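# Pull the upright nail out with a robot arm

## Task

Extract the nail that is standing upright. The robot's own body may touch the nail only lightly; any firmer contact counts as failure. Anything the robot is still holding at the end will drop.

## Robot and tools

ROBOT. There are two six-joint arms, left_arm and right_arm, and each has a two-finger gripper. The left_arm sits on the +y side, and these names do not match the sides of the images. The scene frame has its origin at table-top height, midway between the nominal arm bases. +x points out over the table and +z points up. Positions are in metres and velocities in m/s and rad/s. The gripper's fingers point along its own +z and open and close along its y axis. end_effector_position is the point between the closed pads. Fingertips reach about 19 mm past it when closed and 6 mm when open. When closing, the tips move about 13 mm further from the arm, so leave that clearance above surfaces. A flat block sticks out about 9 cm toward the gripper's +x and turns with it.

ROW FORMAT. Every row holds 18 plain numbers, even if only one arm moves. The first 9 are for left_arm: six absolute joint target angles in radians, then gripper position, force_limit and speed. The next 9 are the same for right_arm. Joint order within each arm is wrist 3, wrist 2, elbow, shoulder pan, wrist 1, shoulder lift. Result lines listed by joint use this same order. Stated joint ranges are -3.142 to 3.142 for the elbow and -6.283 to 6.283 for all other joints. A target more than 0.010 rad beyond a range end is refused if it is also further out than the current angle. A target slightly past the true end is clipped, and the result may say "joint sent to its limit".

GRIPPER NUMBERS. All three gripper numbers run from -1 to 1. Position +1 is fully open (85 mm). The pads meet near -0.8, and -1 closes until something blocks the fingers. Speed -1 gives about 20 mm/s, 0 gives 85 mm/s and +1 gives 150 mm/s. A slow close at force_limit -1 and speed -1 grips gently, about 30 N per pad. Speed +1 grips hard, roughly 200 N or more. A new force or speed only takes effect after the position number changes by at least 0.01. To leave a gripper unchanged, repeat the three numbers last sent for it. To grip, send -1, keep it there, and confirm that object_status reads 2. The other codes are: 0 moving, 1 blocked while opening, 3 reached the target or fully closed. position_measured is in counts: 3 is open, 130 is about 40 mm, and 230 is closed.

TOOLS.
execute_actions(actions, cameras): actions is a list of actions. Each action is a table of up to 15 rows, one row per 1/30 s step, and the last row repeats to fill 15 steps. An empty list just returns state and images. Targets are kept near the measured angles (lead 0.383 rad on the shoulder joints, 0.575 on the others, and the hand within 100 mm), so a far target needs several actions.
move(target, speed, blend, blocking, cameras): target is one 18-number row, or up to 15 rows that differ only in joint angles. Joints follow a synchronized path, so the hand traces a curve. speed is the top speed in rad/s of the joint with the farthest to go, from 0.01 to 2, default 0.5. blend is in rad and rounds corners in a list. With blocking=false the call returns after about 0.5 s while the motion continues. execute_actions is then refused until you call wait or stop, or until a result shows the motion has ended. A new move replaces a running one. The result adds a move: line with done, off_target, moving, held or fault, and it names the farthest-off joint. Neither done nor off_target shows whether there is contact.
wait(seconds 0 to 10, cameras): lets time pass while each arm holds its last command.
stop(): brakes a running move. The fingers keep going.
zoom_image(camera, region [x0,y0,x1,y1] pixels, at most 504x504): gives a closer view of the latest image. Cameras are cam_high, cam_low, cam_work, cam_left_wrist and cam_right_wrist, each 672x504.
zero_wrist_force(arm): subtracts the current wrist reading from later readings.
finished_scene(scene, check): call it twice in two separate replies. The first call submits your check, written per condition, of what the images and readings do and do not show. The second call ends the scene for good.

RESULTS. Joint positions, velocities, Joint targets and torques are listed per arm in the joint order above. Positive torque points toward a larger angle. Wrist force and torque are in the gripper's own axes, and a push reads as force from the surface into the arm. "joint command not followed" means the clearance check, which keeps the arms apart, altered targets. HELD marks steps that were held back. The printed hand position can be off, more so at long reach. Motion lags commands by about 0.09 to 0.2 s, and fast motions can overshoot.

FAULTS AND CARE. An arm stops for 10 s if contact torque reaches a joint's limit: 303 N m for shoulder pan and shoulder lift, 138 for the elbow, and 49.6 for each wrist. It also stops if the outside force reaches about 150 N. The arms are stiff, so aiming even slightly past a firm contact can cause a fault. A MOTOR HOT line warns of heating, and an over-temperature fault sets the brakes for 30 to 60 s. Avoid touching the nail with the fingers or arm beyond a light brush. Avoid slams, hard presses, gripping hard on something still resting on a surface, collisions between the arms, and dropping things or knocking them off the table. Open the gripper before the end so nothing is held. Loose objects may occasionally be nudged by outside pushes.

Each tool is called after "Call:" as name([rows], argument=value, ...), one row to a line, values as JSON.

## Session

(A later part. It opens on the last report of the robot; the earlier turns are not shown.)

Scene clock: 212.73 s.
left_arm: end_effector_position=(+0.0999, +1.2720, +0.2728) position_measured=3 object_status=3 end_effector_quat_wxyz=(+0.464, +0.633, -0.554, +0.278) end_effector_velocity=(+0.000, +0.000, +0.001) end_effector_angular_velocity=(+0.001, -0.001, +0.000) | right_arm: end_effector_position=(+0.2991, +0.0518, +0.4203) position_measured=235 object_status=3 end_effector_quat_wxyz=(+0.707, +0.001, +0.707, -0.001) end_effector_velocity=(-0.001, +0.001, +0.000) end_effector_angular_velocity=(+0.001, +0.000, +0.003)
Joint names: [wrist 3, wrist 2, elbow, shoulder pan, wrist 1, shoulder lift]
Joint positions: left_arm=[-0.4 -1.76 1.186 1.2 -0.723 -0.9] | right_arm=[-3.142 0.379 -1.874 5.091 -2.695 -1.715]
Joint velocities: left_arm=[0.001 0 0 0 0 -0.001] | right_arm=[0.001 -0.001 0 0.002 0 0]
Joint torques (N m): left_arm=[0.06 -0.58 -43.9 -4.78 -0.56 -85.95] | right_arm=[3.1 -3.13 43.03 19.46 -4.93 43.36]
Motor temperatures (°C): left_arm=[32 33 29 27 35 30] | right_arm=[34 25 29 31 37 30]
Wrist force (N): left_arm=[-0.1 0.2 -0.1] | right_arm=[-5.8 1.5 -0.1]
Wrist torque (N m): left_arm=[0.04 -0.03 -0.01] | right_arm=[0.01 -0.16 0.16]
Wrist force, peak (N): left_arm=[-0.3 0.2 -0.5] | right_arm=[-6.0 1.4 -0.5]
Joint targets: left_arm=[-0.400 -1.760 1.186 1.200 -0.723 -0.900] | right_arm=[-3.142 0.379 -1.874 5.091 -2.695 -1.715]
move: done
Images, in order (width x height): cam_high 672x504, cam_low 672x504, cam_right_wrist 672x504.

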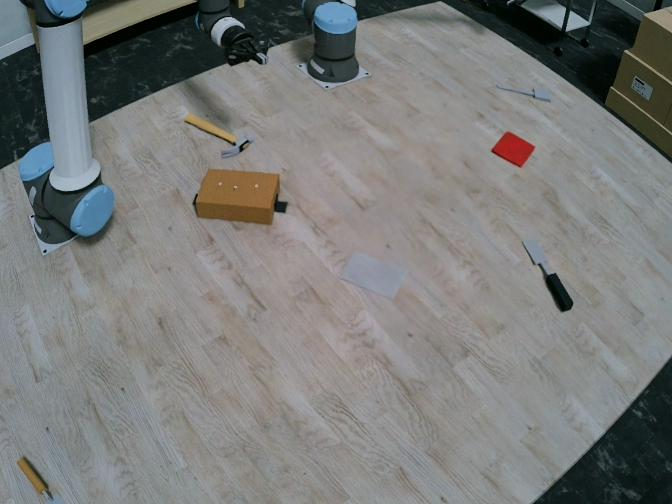

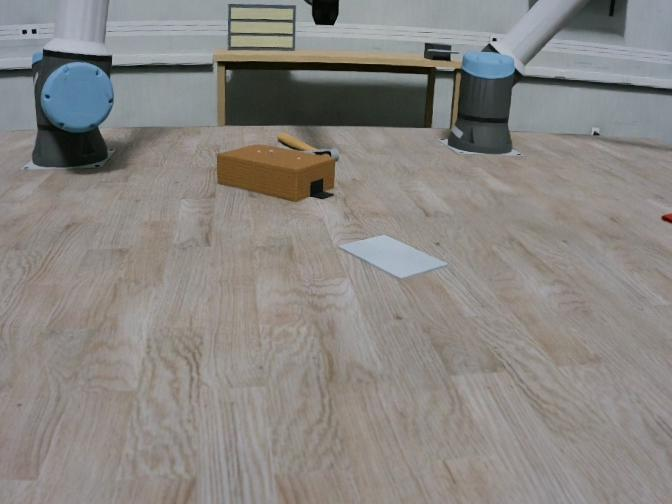

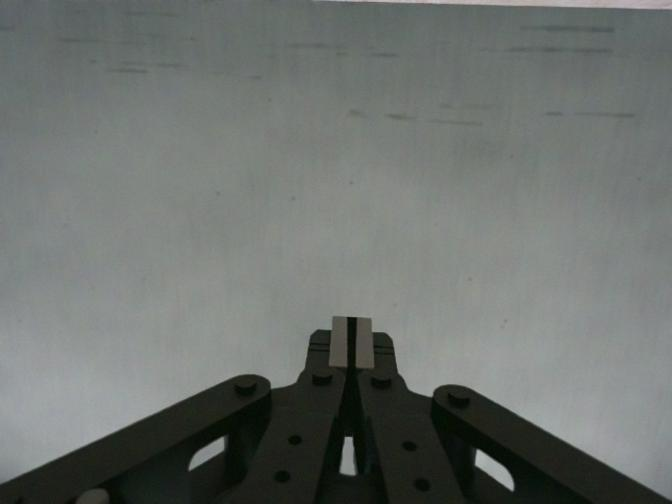

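Call:
move(target=[-0.4,-1.76,1.186,1.2,-0.723,-0.9,1,1,1,-1.5674,1.571,-1.9248,4.7158,-1.3947,-1.3929,1,1,0.5], speed=0.8, cameras=["cam_right_wrist","cam_high"])

Scene clock: 217.47 s.
left_arm: end_effector_position=(+0.0999, +1.2720, +0.2728) position_measured=3 object_status=3 end_effector_quat_wxyz=(+0.464, +0.633, -0.554, +0.278) end_effector_velocity=(+0.000, +0.000, -0.001) end_effector_angular_velocity=(-0.001, +0.000, +0.000) | right_arm: end_effector_position=(+0.2486, +0.0016, +0.3996) position_measured=3 object_status=3 end_effector_quat_wxyz=(+0.000, +1.000, -0.001, +0.000) end_effector_velocity=(+0.000, +0.001, +0.000) end_effector_angular_velocity=(+0.002, +0.001, -0.002)
Joint names: [wrist 3, wrist 2, elbow, shoulder pan, wrist 1, shoulder lift]
Joint positions: left_arm=[-0.4 -1.76 1.186 1.2 -0.723 -0.9] | right_arm=[-1.568 1.571 -1.925 4.716 -1.395 -1.393]
Joint velocities: left_arm=[0 0 0 0 0 0.001] | right_arm=[0.001 0.001 0 0 0.002 0]
Joint torques (N m): left_arm=[0.19 -0.93 -45.18 -3.16 -0.86 -86.16] | right_arm=[3 4.51 40.28 -17.94 9.07 50.03]
Motor temperatures (°C): left_arm=[32 33 29 27 35 30] | right_arm=[34 25 29 31 37 30]
Wrist force (N): left_arm=[0.0 0.1 -0.2] | right_arm=[-1.5 1.3 -1.8]
Wrist torque (N m): left_arm=[0.03 -0.04 -0.02] | right_arm=[-0.17 -0.10 0.20]
Wrist force, peak (N): left_arm=[-0.6 0.2 -0.3] | right_arm=[-6.0 1.6 -0.1]
Joint targets: left_arm=[-0.400 -1.760 1.186 1.200 -0.723 -0.900] | right_arm=[-1.567 1.571 -1.925 4.716 -1.395 -1.393]
move: done
Images, in order (width x height): cam_high 672x504, cam_right_wrist 672x504.

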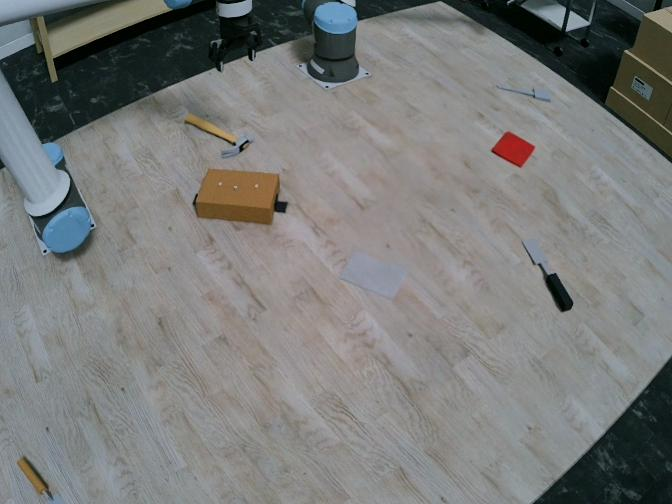

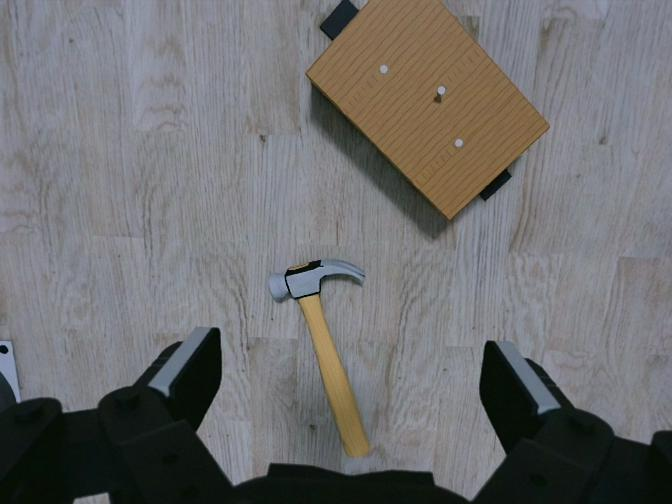

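Call:
move([
  [-0.4,-1.76,1.186,1.2,-0.723,-0.9,1,1,1,-1.6565,1.571,-2.2899,4.9207,-0.8207,-1.6018,1,1,0.5],
  [-0.4,-1.76,1.186,1.2,-0.723,-0.9,1,1,1,-1.6565,1.571,-2.3574,4.9207,-0.5832,-1.7718,1,1,0.5],
], speed=[0.5,0.15], cameras=["cam_right_wrist","cam_low"])

Call:
execute_actions([
  [[-0.4,-1.76,1.186,1.2,-0.723,-0.9,1,1,1,-1.6565,1.571,-2.3574,4.9207,-0.5832,-1.7718,-1,1,0.5]],
], cameras=["cam_right_wrist"])

Call:
move(target=[-0.4,-1.76,1.186,1.2,-0.723,-0.9,1,1,1,-1.6565,1.571,-2.2899,4.9207,-0.8207,-1.6018,-1,1,0.5], speed=0.12, cameras=["cam_right_wrist","cam_low"])

Scene clock: 221.80 s.
left_arm: end_effector_position=(+0.0999, +1.2720, +0.2728) position_measured=3 object_status=3 end_effector_quat_wxyz=(+0.464, +0.633, -0.554, +0.278) end_effector_velocity=(+0.000, +0.000, -0.001) end_effector_angular_velocity=(-0.001, +0.001, -0.001) | right_arm: end_effector_position=(+0.1307, +0.0101, +0.0297) position_measured=3 object_status=3 end_effector_quat_wxyz=(-0.001, +0.989, +0.146, -0.001) end_effector_velocity=(+0.000, +0.000, +0.000) end_effector_angular_velocity=(+0.000, +0.000, +0.001)
Joint names: [wrist 3, wrist 2, elbow, shoulder pan, wrist 1, shoulder lift]
Joint positions: left_arm=[-0.4 -1.76 1.186 1.2 -0.723 -0.9] | right_arm=[-1.657 1.572 -2.35 4.921 -0.604 -1.756]
Joint velocities: left_arm=[0 0.001 0.001 0 0 0.001] | right_arm=[-0.001 0 0 0 0 0]
Joint torques (N m): left_arm=[0.34 -0.52 -43.59 -4.65 -0.38 -86.28] | right_arm=[-0.02 0.74 28.29 2.25 5.89 49.07]
Motor temperatures (°C): left_arm=[32 33 29 27 35 30] | right_arm=[34 25 29 31 37 30]
Wrist force (N): left_arm=[0.0 0.3 -0.2] | right_arm=[-1.9 1.4 -3.4]
Wrist torque (N m): left_arm=[0.06 -0.04 -0.01] | right_arm=[-0.05 -0.05 0.12]
Wrist force, peak (N): left_arm=[-0.1 0.4 -0.6] | right_arm=[-39.9 20.0 -125.9]
Joint targets: left_arm=[-0.400 -1.760 1.186 1.200 -0.723 -0.900] | right_arm=[-1.657 1.572 -2.350 4.921 -0.604 -1.756]
Tool commands: left_gripper/position=+1.0 left_gripper/force_limit=+1.0 left_gripper/speed=+1.0 right_gripper/position=+1.0 right_gripper/force_limit=+1.0 right_gripper/speed=+0.4980392156862745
FORCE FAULT: contact force on the right arm reached its limit, and that arm stopped. The contact can be on any part of that arm, not only on its tool. That arm's remaining commands of this call were not run. That arm is still stopped at the end of this call. That arm stays stopped for about 10 more seconds. Until then a move that you send moves the other arm only, and its call returns only when the move has ended. Once the stop has ended, the next robot result says so. If the stop ends while you think or write, that arm runs what you send next. While its stop runs, an arm takes no new command, but its gripper still runs the gripper command that each later call begins with. Until it ends, the stop uses up actions while you think or wait. An arm that is not stopped still takes commands.
move: fault (right_arm); right_arm: the wrist 1 is farthest, 0.021 rad from its target
Images, in order (width x height): cam_low 672x504, cam_right_wrist 672x504.

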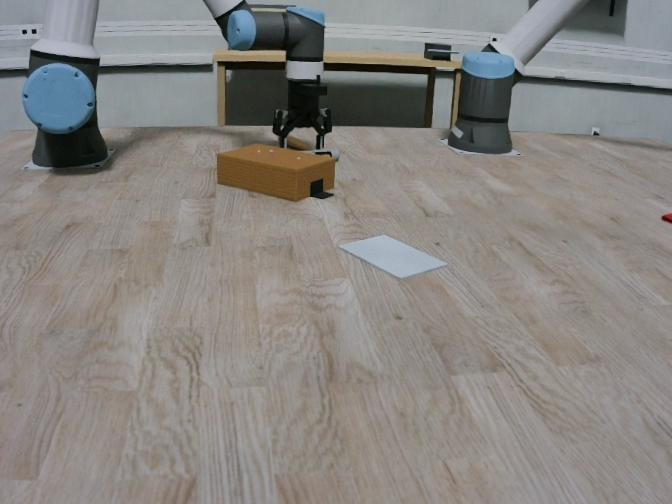

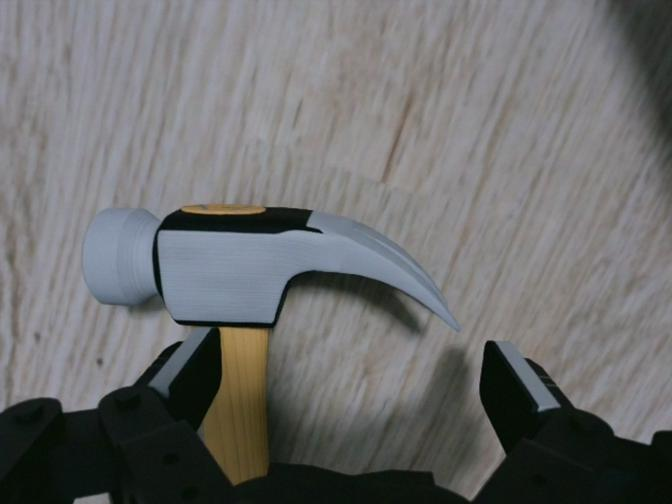

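not run: an earlier result of this reply reported a stop or a fault. Calls in your next reply go to the robot.

not run: an earlier result of this reply reported a stop or a fault. Calls in your next reply go to the robot.

Call:
wait(seconds=10, cameras=[])

Call:
move(target=[-0.4,-1.76,1.186,1.2,-0.723,-0.9,1,1,1,-1.6565,1.571,-2.2899,4.9207,-0.8207,-1.6018,1,1,0.5], speed=0.3, cameras=["cam_right_wrist","cam_high"])

Scene clock: 232.50 s.
left_arm: end_effector_position=(+0.0999, +1.2720, +0.2728) position_measured=3 object_status=3 end_effector_quat_wxyz=(+0.464, +0.633, -0.554, +0.278) end_effector_velocity=(+0.001, +0.000, +0.001) end_effector_angular_velocity=(+0.001, +0.000, +0.000) | right_arm: end_effector_position=(+0.1307, +0.0101, +0.0297) position_measured=3 object_status=3 end_effector_quat_wxyz=(-0.001, +0.989, +0.146, -0.001) end_effector_velocity=(-0.001, +0.000, +0.000) end_effector_angular_velocity=(-0.001, +0.000, +0.001)
Joint names: [wrist 3, wrist 2, elbow, shoulder pan, wrist 1, shoulder lift]
Joint positions: left_arm=[-0.4 -1.76 1.186 1.2 -0.723 -0.9] | right_arm=[-1.657 1.572 -2.35 4.921 -0.604 -1.756]
Joint velocities: left_arm=[0 0 0 -0.001 0 -0.001] | right_arm=[0 0 0 0.001 0 0]
Joint torques (N m): left_arm=[0.28 -0.66 -44.83 -3.03 -0.46 -85.09] | right_arm=[0.21 0.51 28.34 1.04 5.75 48.95]
Motor temperatures (°C): left_arm=[32 33 29 27 35 30] | right_arm=[34 25 29 31 37 30]
Wrist force (N): left_arm=[0.1 0.1 -0.3] | right_arm=[-1.7 1.4 -3.2]
Wrist torque (N m): left_arm=[0.02 -0.06 -0.01] | right_arm=[-0.05 -0.09 0.12]
Wrist force, peak (N): left_arm=[-0.3 0.4 -0.5] | right_arm=[-1.8 1.4 -3.8]
Joint targets: left_arm=[-0.400 -1.760 1.186 1.200 -0.723 -0.900] | right_arm=[-1.657 1.572 -2.350 4.921 -0.604 -1.756]
Tool commands: left_gripper/position=+1.0 left_gripper/force_limit=+1.0 left_gripper/speed=+1.0 right_gripper/position=+1.0 right_gripper/force_limit=+1.0 right_gripper/speed=+0.4980392156862745
FORCE FAULT, CONTINUED: the right arm's stop, for the force fault that an earlier result reported, is over. The rest of the stop counts as 20 of the actions that you can send in this scene. That arm now holds where it stands, not its last command. That arm accepts commands again.
wait: 10.00 s; at rest from the start
No camera images: "cameras" was empty.

Scene clock: 233.70 s.
left_arm: end_effector_position=(+0.0999, +1.2720, +0.2728) position_measured=3 object_status=3 end_effector_quat_wxyz=(+0.464, +0.633, -0.554, +0.278) end_effector_velocity=(+0.001, +0.000, +0.000) end_effector_angular_velocity=(+0.000, +0.000, -0.001) | right_arm: end_effector_position=(+0.1316, +0.0081, +0.1195) position_measured=3 object_status=3 end_effector_quat_wxyz=(+0.000, +0.989, +0.146, +0.000) end_effector_velocity=(+0.000, +0.000, +0.000) end_effector_angular_velocity=(-0.002, +0.000, +0.000)
Joint names: [wrist 3, wrist 2, elbow, shoulder pan, wrist 1, shoulder lift]
Joint positions: left_arm=[-0.4 -1.76 1.186 1.2 -0.723 -0.9] | right_arm=[-1.656 1.571 -2.29 4.921 -0.821 -1.602]
Joint velocities: left_arm=[0 0 0 -0.001 0 0] | right_arm=[0 0 0.001 0 -0.002 0]
Joint torques (N m): left_arm=[0.19 -0.9 -45.86 -4.3 -0.51 -89.28] | right_arm=[3.08 -2.95 42.48 -17.94 0.94 55.66]
Motor temperatures (°C): left_arm=[32 33 29 27 35 30] | right_arm=[34 25 29 31 37 30]
Wrist force (N): left_arm=[-0.2 -0.2 -0.4] | right_arm=[-0.8 1.2 -3.3]
Wrist torque (N m): left_arm=[-0.01 -0.01 -0.02] | right_arm=[-0.21 -0.23 0.12]
Wrist force, peak (N): left_arm=[-0.5 0.0 -0.4] | right_arm=[-0.8 1.3 -4.7]
Joint targets: left_arm=[-0.400 -1.760 1.186 1.200 -0.723 -0.900] | right_arm=[-1.657 1.571 -2.290 4.921 -0.821 -1.602]
move: done
Images, in order (width x height): cam_high 672x504, cam_right_wrist 672x504.

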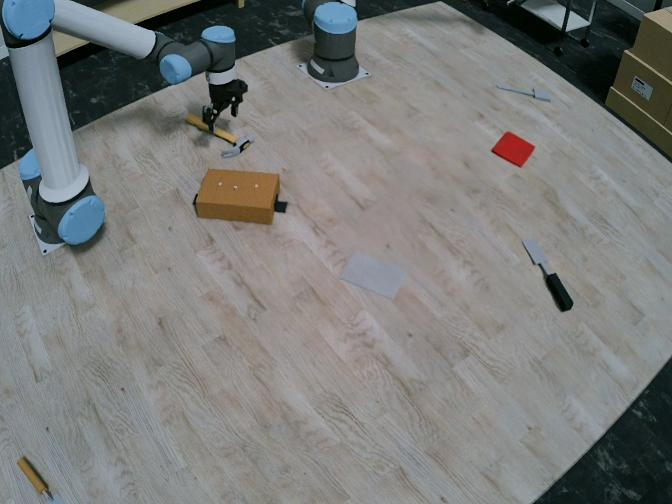

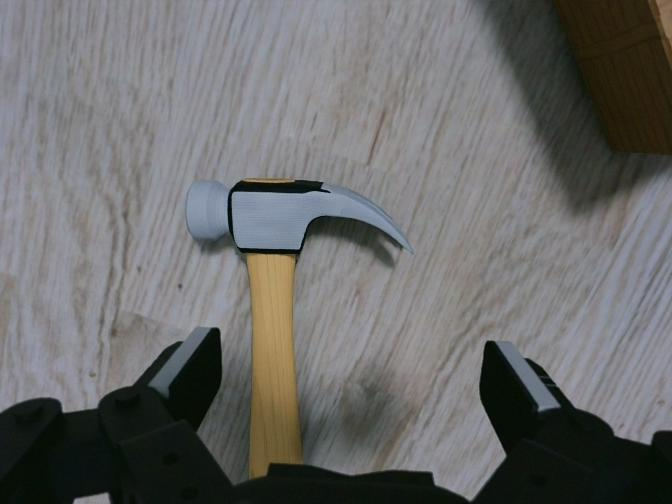

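Call:
move(target=[-0.4,-1.76,1.186,1.2,-0.723,-0.9,1,1,1,-1.5476,1.571,-2.2682,5.0296,-0.8222,-1.6220,1,1,0.5], cameras=["cam_right_wrist","cam_high"])

Scene clock: 236.70 s.
left_arm: end_effector_position=(+0.0999, +1.2720, +0.2728) position_measured=3 object_status=3 end_effector_quat_wxyz=(+0.464, +0.633, -0.554, +0.278) end_effector_velocity=(+0.000, +0.000, -0.001) end_effector_angular_velocity=(-0.001, +0.001, -0.001) | right_arm: end_effector_position=(+0.0642, +0.0230, +0.1197) position_measured=3 object_status=3 end_effector_quat_wxyz=(+0.000, +0.989, +0.146, +0.000) end_effector_velocity=(-0.001, +0.000, +0.000) end_effector_angular_velocity=(+0.000, +0.000, +0.000)
Joint names: [wrist 3, wrist 2, elbow, shoulder pan, wrist 1, shoulder lift]
Joint positions: left_arm=[-0.4 -1.76 1.186 1.2 -0.723 -0.9] | right_arm=[-1.548 1.571 -2.268 5.029 -0.822 -1.622]
Joint velocities: left_arm=[0 0 0 0 0 0.001] | right_arm=[0.001 0 0 0.001 0 0]
Joint torques (N m): left_arm=[-0.08 -0.88 -44.23 -5.71 -0.35 -85.31] | right_arm=[2.89 -2.45 42.02 21.08 1.01 31.69]
Motor temperatures (°C): left_arm=[32 33 29 27 35 30] | right_arm=[34 25 29 31 37 30]
Wrist force (N): left_arm=[-0.4 0.1 -0.1] | right_arm=[-0.8 1.2 -2.8]
Wrist torque (N m): left_arm=[0.03 0.01 -0.02] | right_arm=[-0.25 -0.25 0.12]
Wrist force, peak (N): left_arm=[0.2 -0.1 -0.7] | right_arm=[-1.2 1.7 -3.4]
Joint targets: left_arm=[-0.400 -1.760 1.186 1.200 -0.723 -0.900] | right_arm=[-1.548 1.571 -2.268 5.030 -0.822 -1.622]
move: done
Images, in order (width x height): cam_high 672x504, cam_right_wrist 672x504.

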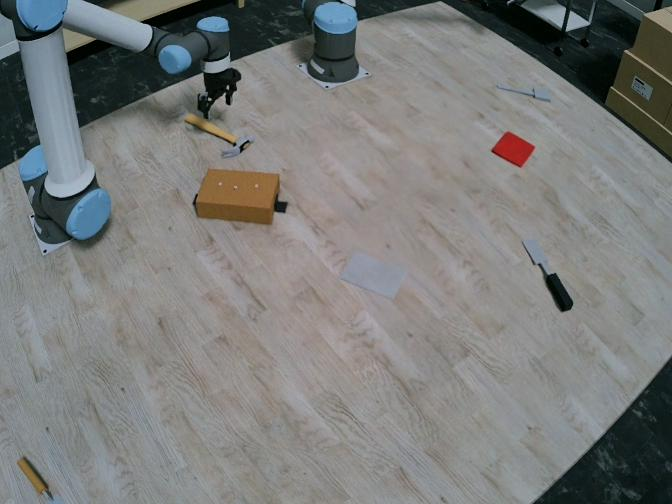

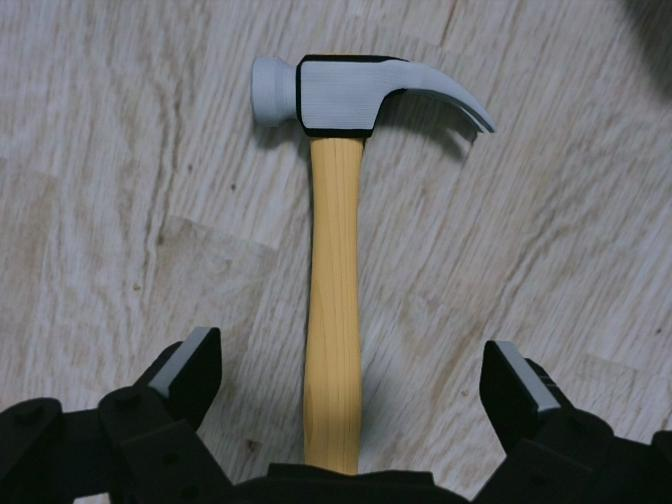

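Call:
move(target=[-0.4,-1.76,1.186,1.2,-0.723,-0.9,1,1,1,-1.5479,1.571,-2.3239,5.0293,-0.5974,-1.7911,1,1,0.5], speed=0.12, cameras=["cam_right_wrist"])

Call:
execute_actions([
  [[-0.4,-1.76,1.186,1.2,-0.723,-0.9,1,1,1,-1.5479,1.571,-2.3239,5.0293,-0.5974,-1.7911,-1,1,0.5]],
], cameras=["cam_right_wrist"])

Call:
move(target=[-0.4,-1.76,1.186,1.2,-0.723,-0.9,1,1,1,-1.5479,1.571,-2.2593,5.0293,-0.8229,-1.6302,-1,1,0.5], speed=0.1, cameras=["cam_right_wrist","cam_high"])

Scene clock: 240.37 s.
left_arm: end_effector_position=(+0.0999, +1.2720, +0.2728) position_measured=3 object_status=3 end_effector_quat_wxyz=(+0.464, +0.633, -0.554, +0.278) end_effector_velocity=(+0.000, +0.000, +0.000) end_effector_angular_velocity=(-0.001, +0.000, +0.000) | right_arm: end_effector_position=(+0.0626, +0.0281, +0.0222) position_measured=3 object_status=3 end_effector_quat_wxyz=(+0.000, +0.989, +0.146, +0.000) end_effector_velocity=(+0.000, +0.000, +0.001) end_effector_angular_velocity=(+0.001, +0.000, -0.001)
Joint names: [wrist 3, wrist 2, elbow, shoulder pan, wrist 1, shoulder lift]
Joint positions: left_arm=[-0.4 -1.76 1.186 1.2 -0.723 -0.9] | right_arm=[-1.548 1.571 -2.324 5.029 -0.597 -1.791]
Joint velocities: left_arm=[0 0 0 0 0 0] | right_arm=[0 0 0 -0.001 0 0.001]
Joint torques (N m): left_arm=[0.46 -0.57 -45.5 -2.34 -0.26 -89.77] | right_arm=[-3.16 -1.65 22.22 -18.28 8.76 38.98]
Motor temperatures (°C): left_arm=[32 33 29 27 35 30] | right_arm=[34 25 29 31 37 30]
Wrist force (N): left_arm=[0.0 0.1 -0.1] | right_arm=[-1.4 1.5 -2.6]
Wrist torque (N m): left_arm=[0.03 -0.05 -0.01] | right_arm=[-0.11 -0.17 0.10]
Wrist force, peak (N): left_arm=[-0.2 0.0 -0.6] | right_arm=[-1.1 1.4 -3.2]
Joint targets: left_arm=[-0.400 -1.760 1.186 1.200 -0.723 -0.900] | right_arm=[-1.548 1.571 -2.324 5.029 -0.597 -1.791]
move: done
Images, in order (width x height): cam_right_wrist 672x504.

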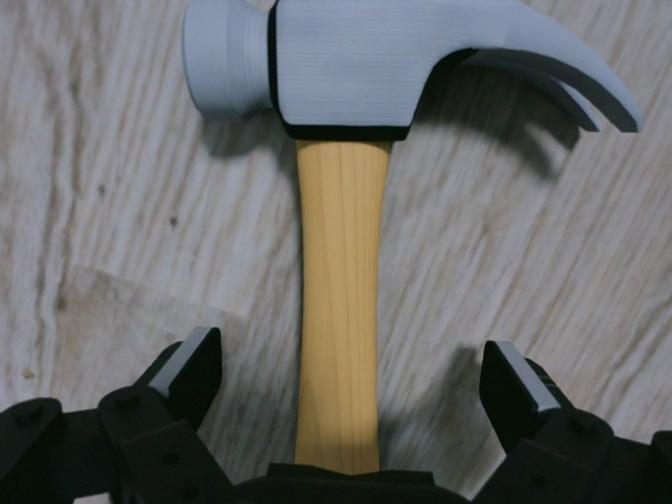

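Scene clock: 241.20 s.
left_arm: end_effector_position=(+0.0999, +1.2720, +0.2728) position_measured=3 object_status=3 end_effector_quat_wxyz=(+0.464, +0.633, -0.554, +0.278) end_effector_velocity=(+0.001, +0.000, +0.000) end_effector_angular_velocity=(+0.000, +0.000, -0.001) | right_arm: end_effector_position=(+0.0626, +0.0281, +0.0221) position_measured=173 object_status=2 end_effector_quat_wxyz=(+0.000, +0.989, +0.146, +0.000) end_effector_velocity=(+0.000, +0.000, +0.000) end_effector_angular_velocity=(+0.000, +0.000, +0.000)
Joint names: [wrist 3, wrist 2, elbow, shoulder pan, wrist 1, shoulder lift]
Joint positions: left_arm=[-0.4 -1.76 1.186 1.2 -0.723 -0.9] | right_arm=[-1.548 1.571 -2.324 5.029 -0.597 -1.791]
Joint velocities: left_arm=[0 0 0 -0.002 0 0] | right_arm=[0 0 0 0 0 0]
Joint torques (N m): left_arm=[0.11 -0.99 -44.57 -4.79 0.1 -83.36] | right_arm=[-1.7 -1.33 23.53 -15.88 3.92 40.8]
Motor temperatures (°C): left_arm=[32 33 29 27 35 30] | right_arm=[34 25 29 31 37 30]
Wrist force (N): left_arm=[-0.2 0.2 0.0] | right_arm=[-3.5 5.5 -32.4]
Wrist torque (N m): left_arm=[0.04 -0.02 -0.01] | right_arm=[-0.16 -0.24 -0.72]
Wrist force, peak (N): left_arm=[-0.4 0.1 -0.1] | right_arm=[-3.5 5.3 -32.6]
Joint targets: left_arm=[-0.400 -1.760 1.186 1.200 -0.723 -0.900] | right_arm=[-1.548 1.571 -2.324 5.029 -0.597 -1.791]
Step readings (joint positions of left_arm | right_arm):
0: [-0.400 -1.760 1.186 1.200 -0.723 -0.900] | [-1.548 1.571 -2.324 5.029 -0.597 -1.791]
1: [-0.400 -1.760 1.186 1.200 -0.723 -0.900] | [-1.548 1.571 -2.324 5.029 -0.597 -1.791]
2: [-0.400 -1.760 1.186 1.200 -0.723 -0.900] | [-1.548 1.571 -2.324 5.029 -0.597 -1.791]
4: [-0.400 -1.760 1.186 1.200 -0.723 -0.900] | [-1.548 1.571 -2.324 5.029 -0.597 -1.791]
8: [-0.400 -1.760 1.186 1.200 -0.723 -0.900] | [-1.548 1.571 -2.324 5.029 -0.597 -1.791]
15: [-0.400 -1.760 1.186 1.200 -0.723 -0.900] | [-1.548 1.571 -2.324 5.029 -0.597 -1.791]
Images, in order (width x height): cam_right_wrist 672x504.

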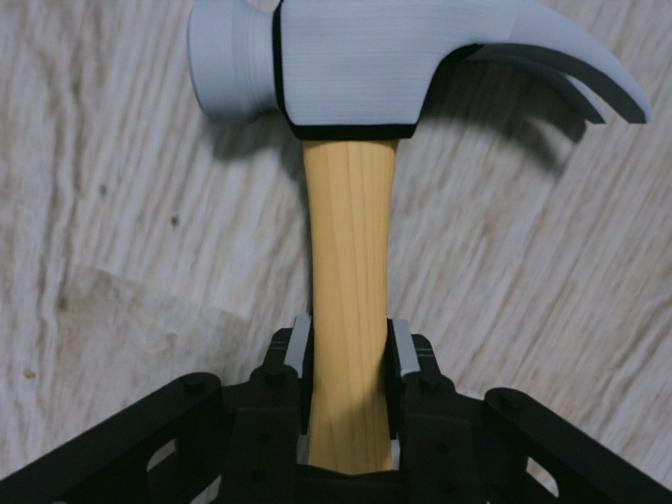

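Scene clock: 243.83 s.
left_arm: end_effector_position=(+0.0999, +1.2720, +0.2728) position_measured=3 object_status=3 end_effector_quat_wxyz=(+0.464, +0.633, -0.554, +0.278) end_effector_velocity=(+0.001, -0.001, +0.001) end_effector_angular_velocity=(+0.000, +0.000, -0.002) | right_arm: end_effector_position=(+0.0626, +0.0281, +0.1196) position_measured=173 object_status=0 end_effector_quat_wxyz=(+0.000, +0.989, +0.146, +0.000) end_effector_velocity=(+0.000, +0.000, +0.000) end_effector_angular_velocity=(-0.001, +0.000, -0.001)
Joint names: [wrist 3, wrist 2, elbow, shoulder pan, wrist 1, shoulder lift]
Joint positions: left_arm=[-0.4 -1.76 1.186 1.2 -0.723 -0.9] | right_arm=[-1.548 1.571 -2.259 5.029 -0.823 -1.63]
Joint velocities: left_arm=[0 0.001 0.001 -0.001 0 -0.001] | right_arm=[0 0 0.001 -0.001 -0.001 -0.001]
Joint torques (N m): left_arm=[0.23 -0.73 -45.79 -5.24 0.16 -85.66] | right_arm=[2.79 -0.79 41.6 -12.42 0.84 61.42]
Motor temperatures (°C): left_arm=[32 33 29 27 35 30] | right_arm=[34 25 29 31 37 30]
Wrist force (N): left_arm=[-0.1 0.1 -0.4] | right_arm=[-0.6 0.8 -2.6]
Wrist torque (N m): left_arm=[0.02 -0.03 -0.01] | right_arm=[-0.33 -0.27 0.12]
Wrist force, peak (N): left_arm=[0.4 -0.1 -0.4] | right_arm=[-3.6 5.3 -31.8]
Joint targets: left_arm=[-0.400 -1.760 1.186 1.200 -0.723 -0.900] | right_arm=[-1.548 1.571 -2.259 5.029 -0.823 -1.630]
move: done
Images, in order (width x height): cam_high 672x504, cam_right_wrist 672x504.

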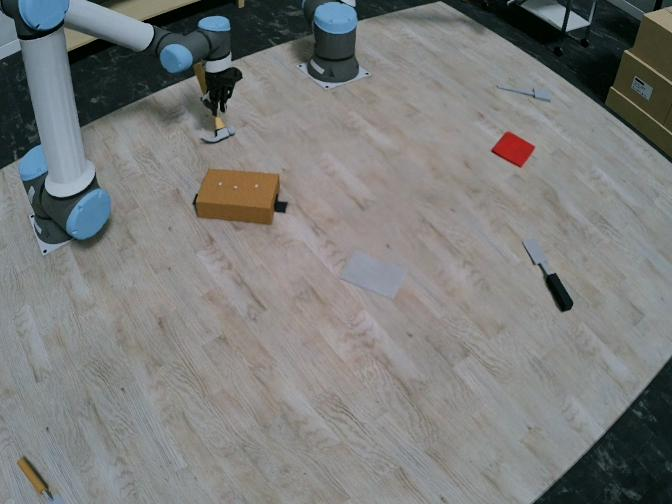

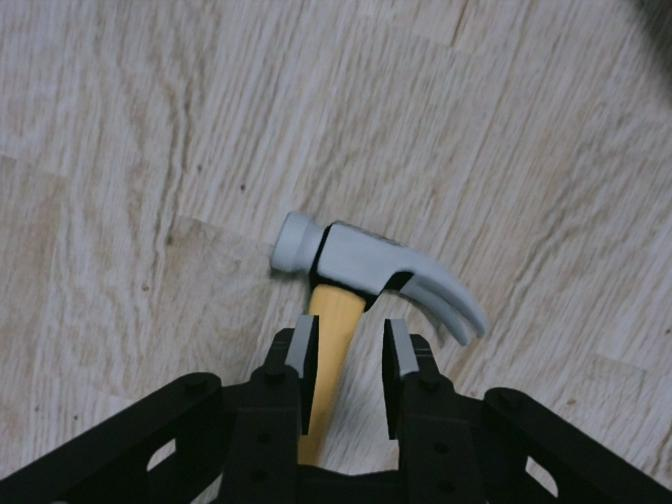

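Call:
move([
  [-0.4,-1.76,1.186,1.2,-0.723,-0.9,1,1,1,-1.5479,1.571,-2.1,5.0293,-1.08,-1.53,-1,1,0.5],
  [-0.4,-1.76,1.186,1.2,-0.723,-0.9,1,1,1,-4.709,1.571,-1.9248,4.7158,-1.3947,-1.3929,-1,1,0.5],
], speed=[0.2,0.6], cameras=["cam_right_wrist","cam_high"])

Scene clock: 252.17 s.
left_arm: end_effector_position=(+0.0999, +1.2720, +0.2728) position_measured=3 object_status=3 end_effector_quat_wxyz=(+0.464, +0.633, -0.554, +0.278) end_effector_velocity=(+0.000, +0.000, -0.001) end_effector_angular_velocity=(-0.001, +0.001, -0.001) | right_arm: end_effector_position=(+0.2486, +0.0016, +0.3997) position_measured=233 object_status=3 end_effector_quat_wxyz=(+0.000, +0.001, +1.000, +0.000) end_effector_velocity=(+0.001, +0.000, +0.000) end_effector_angular_velocity=(+0.000, +0.000, +0.000)
Joint names: [wrist 3, wrist 2, elbow, shoulder pan, wrist 1, shoulder lift]
Joint positions: left_arm=[-0.4 -1.76 1.186 1.2 -0.723 -0.9] | right_arm=[-4.709 1.571 -1.925 4.716 -1.395 -1.393]
Joint velocities: left_arm=[0 0.001 0 0 0 0.001] | right_arm=[-0.001 0 0 -0.001 0 0]
Joint torques (N m): left_arm=[-0.05 -0.75 -46.23 -4.85 0.16 -84.82] | right_arm=[-2.71 1.63 52.46 -16.51 1.06 51.3]
Motor temperatures (°C): left_arm=[32 33 29 27 35 30] | right_arm=[34 25 29 31 37 30]
Wrist force (N): left_arm=[-0.1 0.4 -0.3] | right_arm=[-1.5 0.9 -1.6]
Wrist torque (N m): left_arm=[0.07 -0.03 -0.01] | right_arm=[-0.24 -0.09 0.20]
Wrist force, peak (N): left_arm=[0.0 0.4 -0.6] | right_arm=[-1.4 0.6 -3.7]
Joint targets: left_arm=[-0.400 -1.760 1.186 1.200 -0.723 -0.900] | right_arm=[-4.709 1.571 -1.925 4.716 -1.395 -1.393]
move: done
Images, in order (width x height): cam_high 672x504, cam_right_wrist 672x504.

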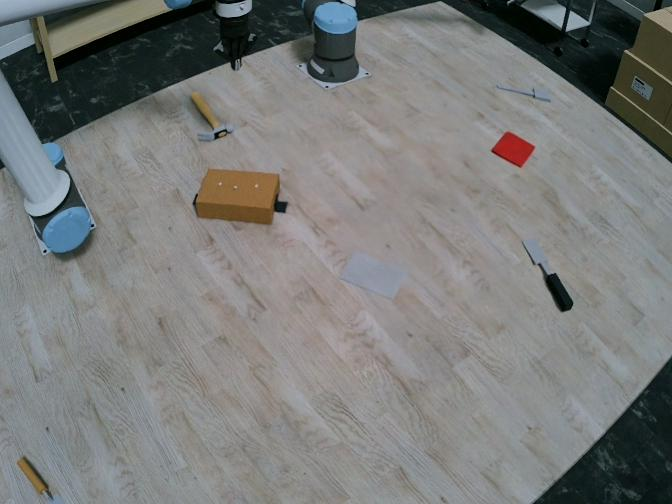

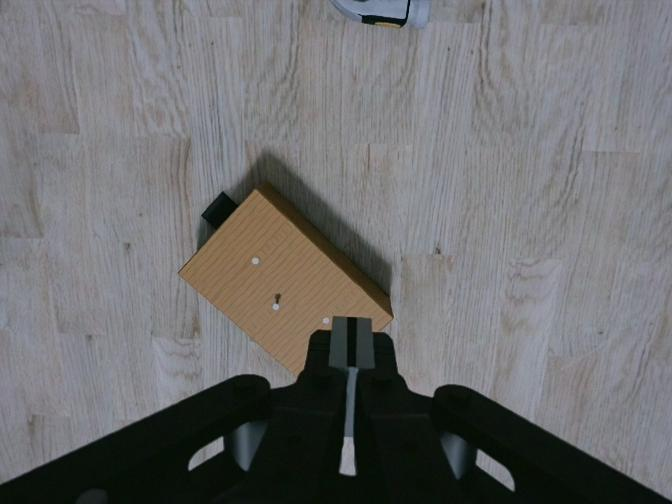

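Call:
move(target=[-0.4,-1.76,1.186,1.2,-0.723,-0.9,1,1,1,-1.328,1.571,-1.9021,4.9552,-1.3479,-1.4624,1,1,0.5], speed=0.9, cameras=["cam_right_wrist"])

Scene clock: 257.40 s.
left_arm: end_effector_position=(+0.0999, +1.2720, +0.2728) position_measured=3 object_status=3 end_effector_quat_wxyz=(+0.464, +0.633, -0.554, +0.278) end_effector_velocity=(+0.000, +0.000, +0.000) end_effector_angular_velocity=(+0.000, +0.000, +0.000) | right_arm: end_effector_position=(+0.0986, +0.0621, +0.3795) position_measured=3 object_status=3 end_effector_quat_wxyz=(+0.000, +1.000, -0.001, +0.000) end_effector_velocity=(+0.000, -0.001, +0.000) end_effector_angular_velocity=(+0.000, +0.000, -0.003)
Joint names: [wrist 3, wrist 2, elbow, shoulder pan, wrist 1, shoulder lift]
Joint positions: left_arm=[-0.4 -1.76 1.186 1.2 -0.723 -0.9] | right_arm=[-1.328 1.571 -1.902 4.955 -1.348 -1.462]
Joint velocities: left_arm=[0 0 0 0 0 -0.001] | right_arm=[0.002 0 0 0 -0.001 0.001]
Joint torques (N m): left_arm=[0.02 -0.96 -47.77 -5.01 0.39 -88.65] | right_arm=[3.33 3.13 51.78 20.52 8.64 28.61]
Motor temperatures (°C): left_arm=[32 33 29 27 35 30] | right_arm=[34 25 29 31 37 30]
Wrist force (N): left_arm=[-0.1 0.3 0.1] | right_arm=[-1.5 1.3 -2.6]
Wrist torque (N m): left_arm=[0.06 -0.02 -0.01] | right_arm=[-0.15 -0.12 0.13]
Wrist force, peak (N): left_arm=[-0.2 0.2 -0.6] | right_arm=[-1.7 1.5 -3.0]
Joint targets: left_arm=[-0.400 -1.760 1.186 1.200 -0.723 -0.900] | right_arm=[-1.328 1.571 -1.902 4.955 -1.348 -1.462]
move: done
Images, in order (width x height): cam_right_wrist 672x504.

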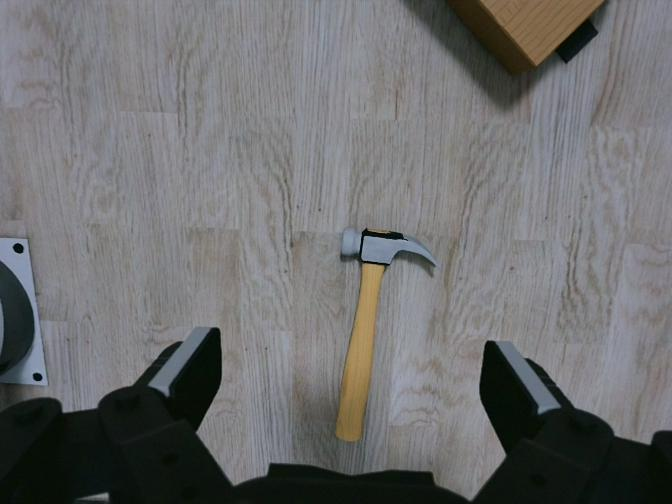

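Call:
move(target=[-0.4,-1.76,1.186,1.2,-0.723,-0.9,1,1,1,-0.9795,1.571,-2.2366,5.1567,-0.8250,-1.6508,1,1,0.5], speed=0.6, cameras=["cam_right_wrist"])

Scene clock: 259.70 s.
left_arm: end_effector_position=(+0.0999, +1.2720, +0.2728) position_measured=3 object_status=3 end_effector_quat_wxyz=(+0.464, +0.633, -0.554, +0.278) end_effector_velocity=(+0.000, +0.001, -0.001) end_effector_angular_velocity=(-0.001, +0.000, +0.002) | right_arm: end_effector_position=(-0.0193, +0.0337, +0.1198) position_measured=3 object_status=3 end_effector_quat_wxyz=(+0.000, +0.997, -0.074, +0.000) end_effector_velocity=(+0.000, +0.000, +0.000) end_effector_angular_velocity=(+0.001, +0.000, -0.002)
Joint names: [wrist 3, wrist 2, elbow, shoulder pan, wrist 1, shoulder lift]
Joint positions: left_arm=[-0.4 -1.76 1.186 1.2 -0.723 -0.9] | right_arm=[-0.98 1.571 -2.237 5.157 -0.825 -1.651]
Joint velocities: left_arm=[-0.001 -0.001 -0.001 0.001 0 0.002] | right_arm=[0.002 0 -0.001 0 0.002 0]
Joint torques (N m): left_arm=[-0.23 -0.96 -46.7 -6.15 0.18 -84.98] | right_arm=[3.41 3.81 29.97 20.88 8.72 36.6]
Motor temperatures (°C): left_arm=[32 33 29 27 35 30] | right_arm=[34 25 29 31 37 30]
Wrist force (N): left_arm=[0.0 0.0 -0.2] | right_arm=[-1.0 1.6 -2.7]
Wrist torque (N m): left_arm=[0.02 -0.04 -0.01] | right_arm=[-0.22 -0.16 0.09]
Wrist force, peak (N): left_arm=[0.1 0.4 -0.5] | right_arm=[0.2 1.9 -5.7]
Joint targets: left_arm=[-0.400 -1.760 1.186 1.200 -0.723 -0.900] | right_arm=[-0.980 1.571 -2.237 5.157 -0.825 -1.651]
move: done
Images, in order (width x height): cam_right_wrist 672x504.

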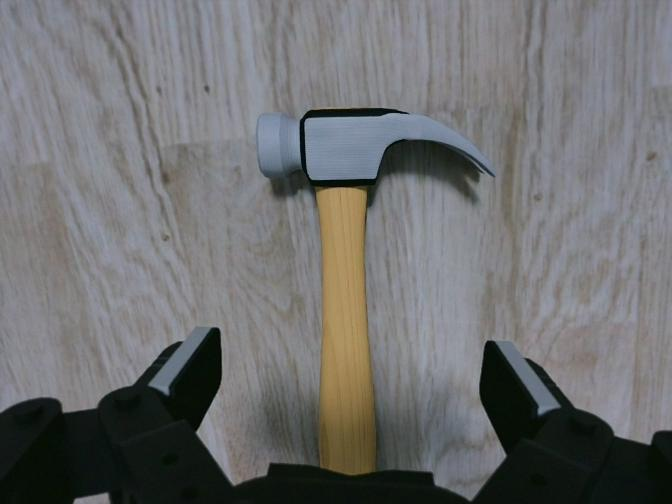

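Call:
move(target=[-0.4,-1.76,1.186,1.2,-0.723,-0.9,1,1,1,-0.9795,1.571,-2.2982,5.1567,-0.6126,-1.8016,1,1,0.5], speed=0.15, cameras=[])

Call:
execute_actions([
  [[-0.4,-1.76,1.186,1.2,-0.723,-0.9,1,1,1,-0.9795,1.571,-2.2982,5.1567,-0.6126,-1.8016,-1,1,0.5]],
], cameras=["cam_right_wrist"])

Call:
move(target=[-0.4,-1.76,1.186,1.2,-0.723,-0.9,1,1,1,-0.9795,1.571,-2.2366,5.1567,-0.8250,-1.6508,-1,1,0.5], speed=0.1, cameras=["cam_right_wrist","cam_high"])

Scene clock: 262.00 s.
left_arm: end_effector_position=(+0.0999, +1.2720, +0.2728) position_measured=3 object_status=3 end_effector_quat_wxyz=(+0.464, +0.633, -0.554, +0.278) end_effector_velocity=(-0.001, +0.000, +0.000) end_effector_angular_velocity=(+0.000, +0.001, +0.001) | right_arm: end_effector_position=(-0.0193, +0.0337, +0.0257) position_measured=3 object_status=3 end_effector_quat_wxyz=(+0.000, +0.997, -0.074, +0.000) end_effector_velocity=(+0.000, +0.000, -0.001) end_effector_angular_velocity=(-0.001, +0.000, +0.000)
Joint names: [wrist 3, wrist 2, elbow, shoulder pan, wrist 1, shoulder lift]
Joint positions: left_arm=[-0.4 -1.76 1.186 1.2 -0.723 -0.9] | right_arm=[-0.979 1.571 -2.298 5.157 -0.613 -1.802]
Joint velocities: left_arm=[0 0.001 0.001 0.002 0 -0.001] | right_arm=[0.001 0 -0.001 0.001 0.001 -0.001]
Joint torques (N m): left_arm=[0.29 -1.19 -46.8 -5.85 0.28 -87.36] | right_arm=[2.97 3.74 22.1 20.58 8.49 42.21]
Motor temperatures (°C): left_arm=[32 33 29 27 35 30] | right_arm=[34 25 29 31 37 30]
Wrist force (N): left_arm=[0.0 0.0 -0.2] | right_arm=[-1.7 1.8 -2.6]
Wrist torque (N m): left_arm=[0.01 -0.05 -0.01] | right_arm=[-0.14 -0.09 0.08]
Wrist force, peak (N): left_arm=[-0.4 0.0 -0.6] | right_arm=[-0.9 1.4 -4.0]
Joint targets: left_arm=[-0.400 -1.760 1.186 1.200 -0.723 -0.900] | right_arm=[-0.980 1.571 -2.298 5.157 -0.613 -1.802]
move: done
No camera images: "cameras" was empty.

Scene clock: 262.87 s.
left_arm: end_effector_position=(+0.0999, +1.2720, +0.2728) position_measured=3 object_status=3 end_effector_quat_wxyz=(+0.464, +0.633, -0.554, +0.278) end_effector_velocity=(-0.001, +0.000, -0.001) end_effector_angular_velocity=(-0.001, +0.001, +0.000) | right_arm: end_effector_position=(-0.0194, +0.0337, +0.0256) position_measured=177 object_status=2 end_effector_quat_wxyz=(+0.000, +0.997, -0.074, +0.000) end_effector_velocity=(+0.001, +0.000, +0.000) end_effector_angular_velocity=(+0.000, +0.000, -0.001)
Joint names: [wrist 3, wrist 2, elbow, shoulder pan, wrist 1, shoulder lift]
Joint positions: left_arm=[-0.4 -1.76 1.186 1.2 -0.723 -0.9] | right_arm=[-0.979 1.571 -2.298 5.157 -0.612 -1.802]
Joint velocities: left_arm=[0 0.001 0 0.001 0 0.001] | right_arm=[0 0 0 -0.001 0 0]
Joint torques (N m): left_arm=[0.08 -0.83 -46.68 -5.78 0.45 -85.84] | right_arm=[2.57 1.91 22.9 17.63 3.51 43.22]
Motor temperatures (°C): left_arm=[32 33 29 27 35 30] | right_arm=[34 25 29 31 37 30]
Wrist force (N): left_arm=[-0.1 0.0 -0.3] | right_arm=[-4.0 6.3 -21.7]
Wrist torque (N m): left_arm=[0.01 -0.03 -0.01] | right_arm=[-0.06 -0.12 0.43]
Wrist force, peak (N): left_arm=[0.0 0.2 -0.5] | right_arm=[-4.5 6.0 -22.5]
Joint targets: left_arm=[-0.400 -1.760 1.186 1.200 -0.723 -0.900] | right_arm=[-0.980 1.571 -2.298 5.157 -0.613 -1.802]
Step readings (joint positions of left_arm | right_arm):
0: [-0.400 -1.760 1.186 1.200 -0.723 -0.900] | [-0.979 1.571 -2.298 5.157 -0.613 -1.802]
1: [-0.400 -1.760 1.186 1.200 -0.723 -0.900] | [-0.979 1.571 -2.298 5.157 -0.613 -1.802]
2: [-0.400 -1.760 1.186 1.200 -0.723 -0.900] | [-0.979 1.571 -2.298 5.157 -0.613 -1.802]
4: [-0.400 -1.760 1.186 1.200 -0.723 -0.900] | [-0.979 1.571 -2.298 5.157 -0.613 -1.802]
8: [-0.400 -1.760 1.186 1.200 -0.723 -0.900] | [-0.979 1.571 -2.298 5.157 -0.613 -1.802]
15: [-0.400 -1.760 1.186 1.200 -0.723 -0.900] | [-0.979 1.571 -2.298 5.157 -0.613 -1.802]
Images, in order (width x height): cam_right_wrist 672x504.

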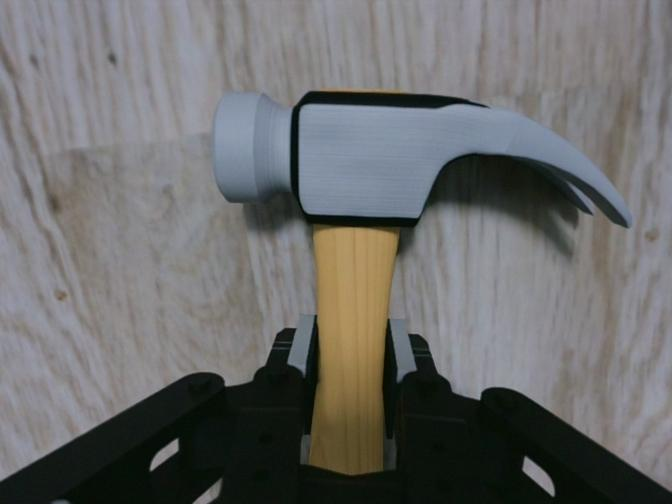

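Scene clock: 265.37 s.
left_arm: end_effector_position=(+0.0999, +1.2720, +0.2728) position_measured=3 object_status=3 end_effector_quat_wxyz=(+0.464, +0.633, -0.554, +0.278) end_effector_velocity=(-0.001, +0.000, -0.001) end_effector_angular_velocity=(-0.001, +0.001, +0.000) | right_arm: end_effector_position=(-0.0193, +0.0337, +0.1196) position_measured=177 object_status=2 end_effector_quat_wxyz=(+0.000, +0.997, -0.074, +0.000) end_effector_velocity=(+0.001, +0.000, +0.001) end_effector_angular_velocity=(+0.001, +0.000, -0.002)
Joint names: [wrist 3, wrist 2, elbow, shoulder pan, wrist 1, shoulder lift]
Joint positions: left_arm=[-0.4 -1.76 1.186 1.2 -0.723 -0.9] | right_arm=[-0.979 1.571 -2.237 5.157 -0.825 -1.651]
Joint velocities: left_arm=[0 0.001 0 0.001 0 0.001] | right_arm=[0 0 0.001 -0.002 -0.001 0.001]
Joint torques (N m): left_arm=[0.14 -0.78 -46.93 -4.93 0.46 -86.33] | right_arm=[-0.55 -2.83 44.17 4.97 0.67 65.88]
Motor temperatures (°C): left_arm=[32 33 29 27 35 30] | right_arm=[34 25 29 31 37 30]
Wrist force (N): left_arm=[-0.1 0.0 -0.3] | right_arm=[-0.9 1.6 2.6]
Wrist torque (N m): left_arm=[0.01 -0.04 -0.01] | right_arm=[-0.19 -0.39 0.09]
Wrist force, peak (N): left_arm=[0.1 0.1 -0.7] | right_arm=[-3.8 6.0 -21.7]
Joint targets: left_arm=[-0.400 -1.760 1.186 1.200 -0.723 -0.900] | right_arm=[-0.980 1.571 -2.237 5.157 -0.825 -1.651]
move: done
Images, in order (width x height): cam_high 672x504, cam_right_wrist 672x504.

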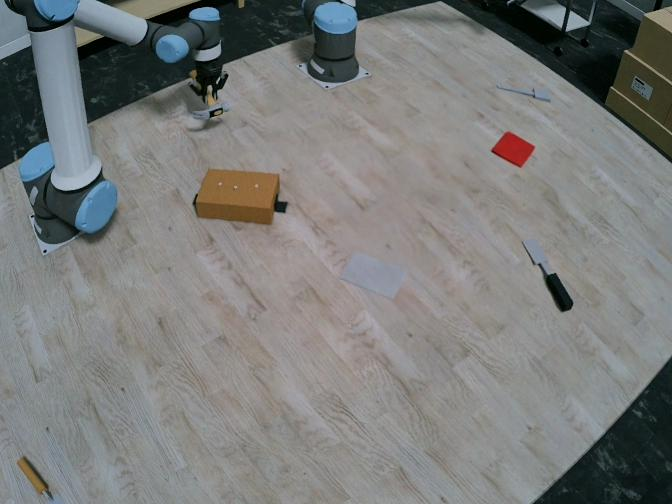

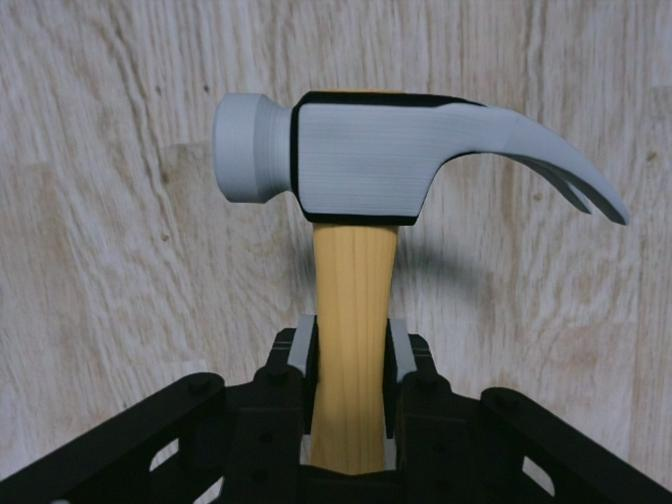

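Call:
move([
  [-0.4,-1.76,1.186,1.2,-0.723,-0.9,1,1,1,-0.9795,1.571,-2.1700,5.1567,-1.0000,-1.5500,-1,1,0.5],
  [-0.4,-1.76,1.186,1.2,-0.723,-0.9,1,1,1,-0.8647,1.571,-2.1860,4.6285,-0.9767,-1.5497,-1,1,0.5],
], speed=0.25, cameras=["cam_right_wrist","cam_high","cam_low"])

Scene clock: 270.60 s.
left_arm: end_effector_position=(+0.0999, +1.2720, +0.2728) position_measured=3 object_status=3 end_effector_quat_wxyz=(+0.464, +0.633, -0.554, +0.278) end_effector_velocity=(+0.000, +0.000, +0.001) end_effector_angular_velocity=(+0.001, -0.001, +0.001) | right_arm: end_effector_position=(+0.2985, -0.0093, +0.1894) position_measured=177 object_status=2 end_effector_quat_wxyz=(+0.000, +0.923, -0.386, +0.000) end_effector_velocity=(+0.002, -0.001, +0.001) end_effector_angular_velocity=(+0.002, +0.000, -0.003)
Joint names: [wrist 3, wrist 2, elbow, shoulder pan, wrist 1, shoulder lift]
Joint positions: left_arm=[-0.4 -1.76 1.186 1.2 -0.723 -0.9] | right_arm=[-0.865 1.571 -2.186 4.629 -0.977 -1.55]
Joint velocities: left_arm=[0 -0.001 -0.001 0.001 0 -0.001] | right_arm=[0 0 0 -0.003 0 0.001]
Joint torques (N m): left_arm=[0.13 -1.04 -48.06 -4.21 0.58 -87.44] | right_arm=[2.97 -2.55 36.05 -19.01 8.99 58.14]
Motor temperatures (°C): left_arm=[32 33 29 27 35 30] | right_arm=[34 25 29 31 37 30]
Wrist force (N): left_arm=[-0.1 -0.2 0.0] | right_arm=[-1.4 1.5 2.6]
Wrist torque (N m): left_arm=[-0.03 -0.04 -0.02] | right_arm=[-0.15 -0.39 0.12]
Wrist force, peak (N): left_arm=[0.0 0.2 -0.6] | right_arm=[-4.1 2.1 1.2]
Joint targets: left_arm=[-0.400 -1.760 1.186 1.200 -0.723 -0.900] | right_arm=[-0.865 1.571 -2.186 4.628 -0.977 -1.550]
move: done
Images, in order (width x height): cam_high 672x504, cam_low 672x504, cam_right_wrist 672x504.

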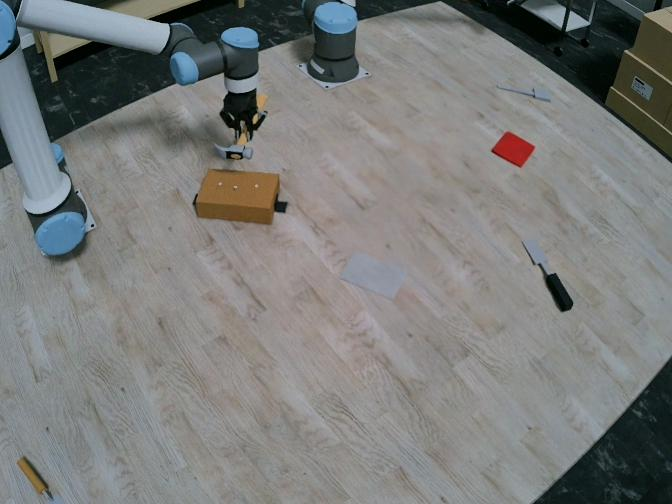

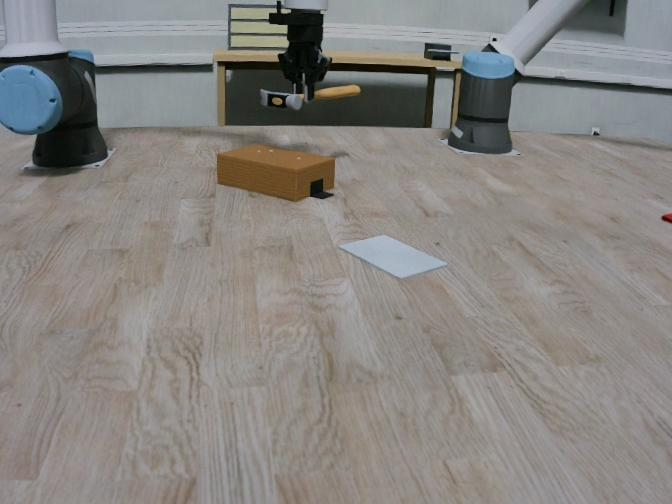

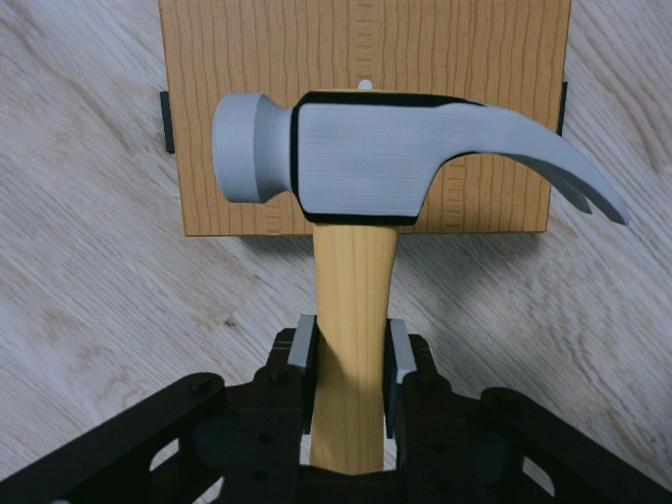

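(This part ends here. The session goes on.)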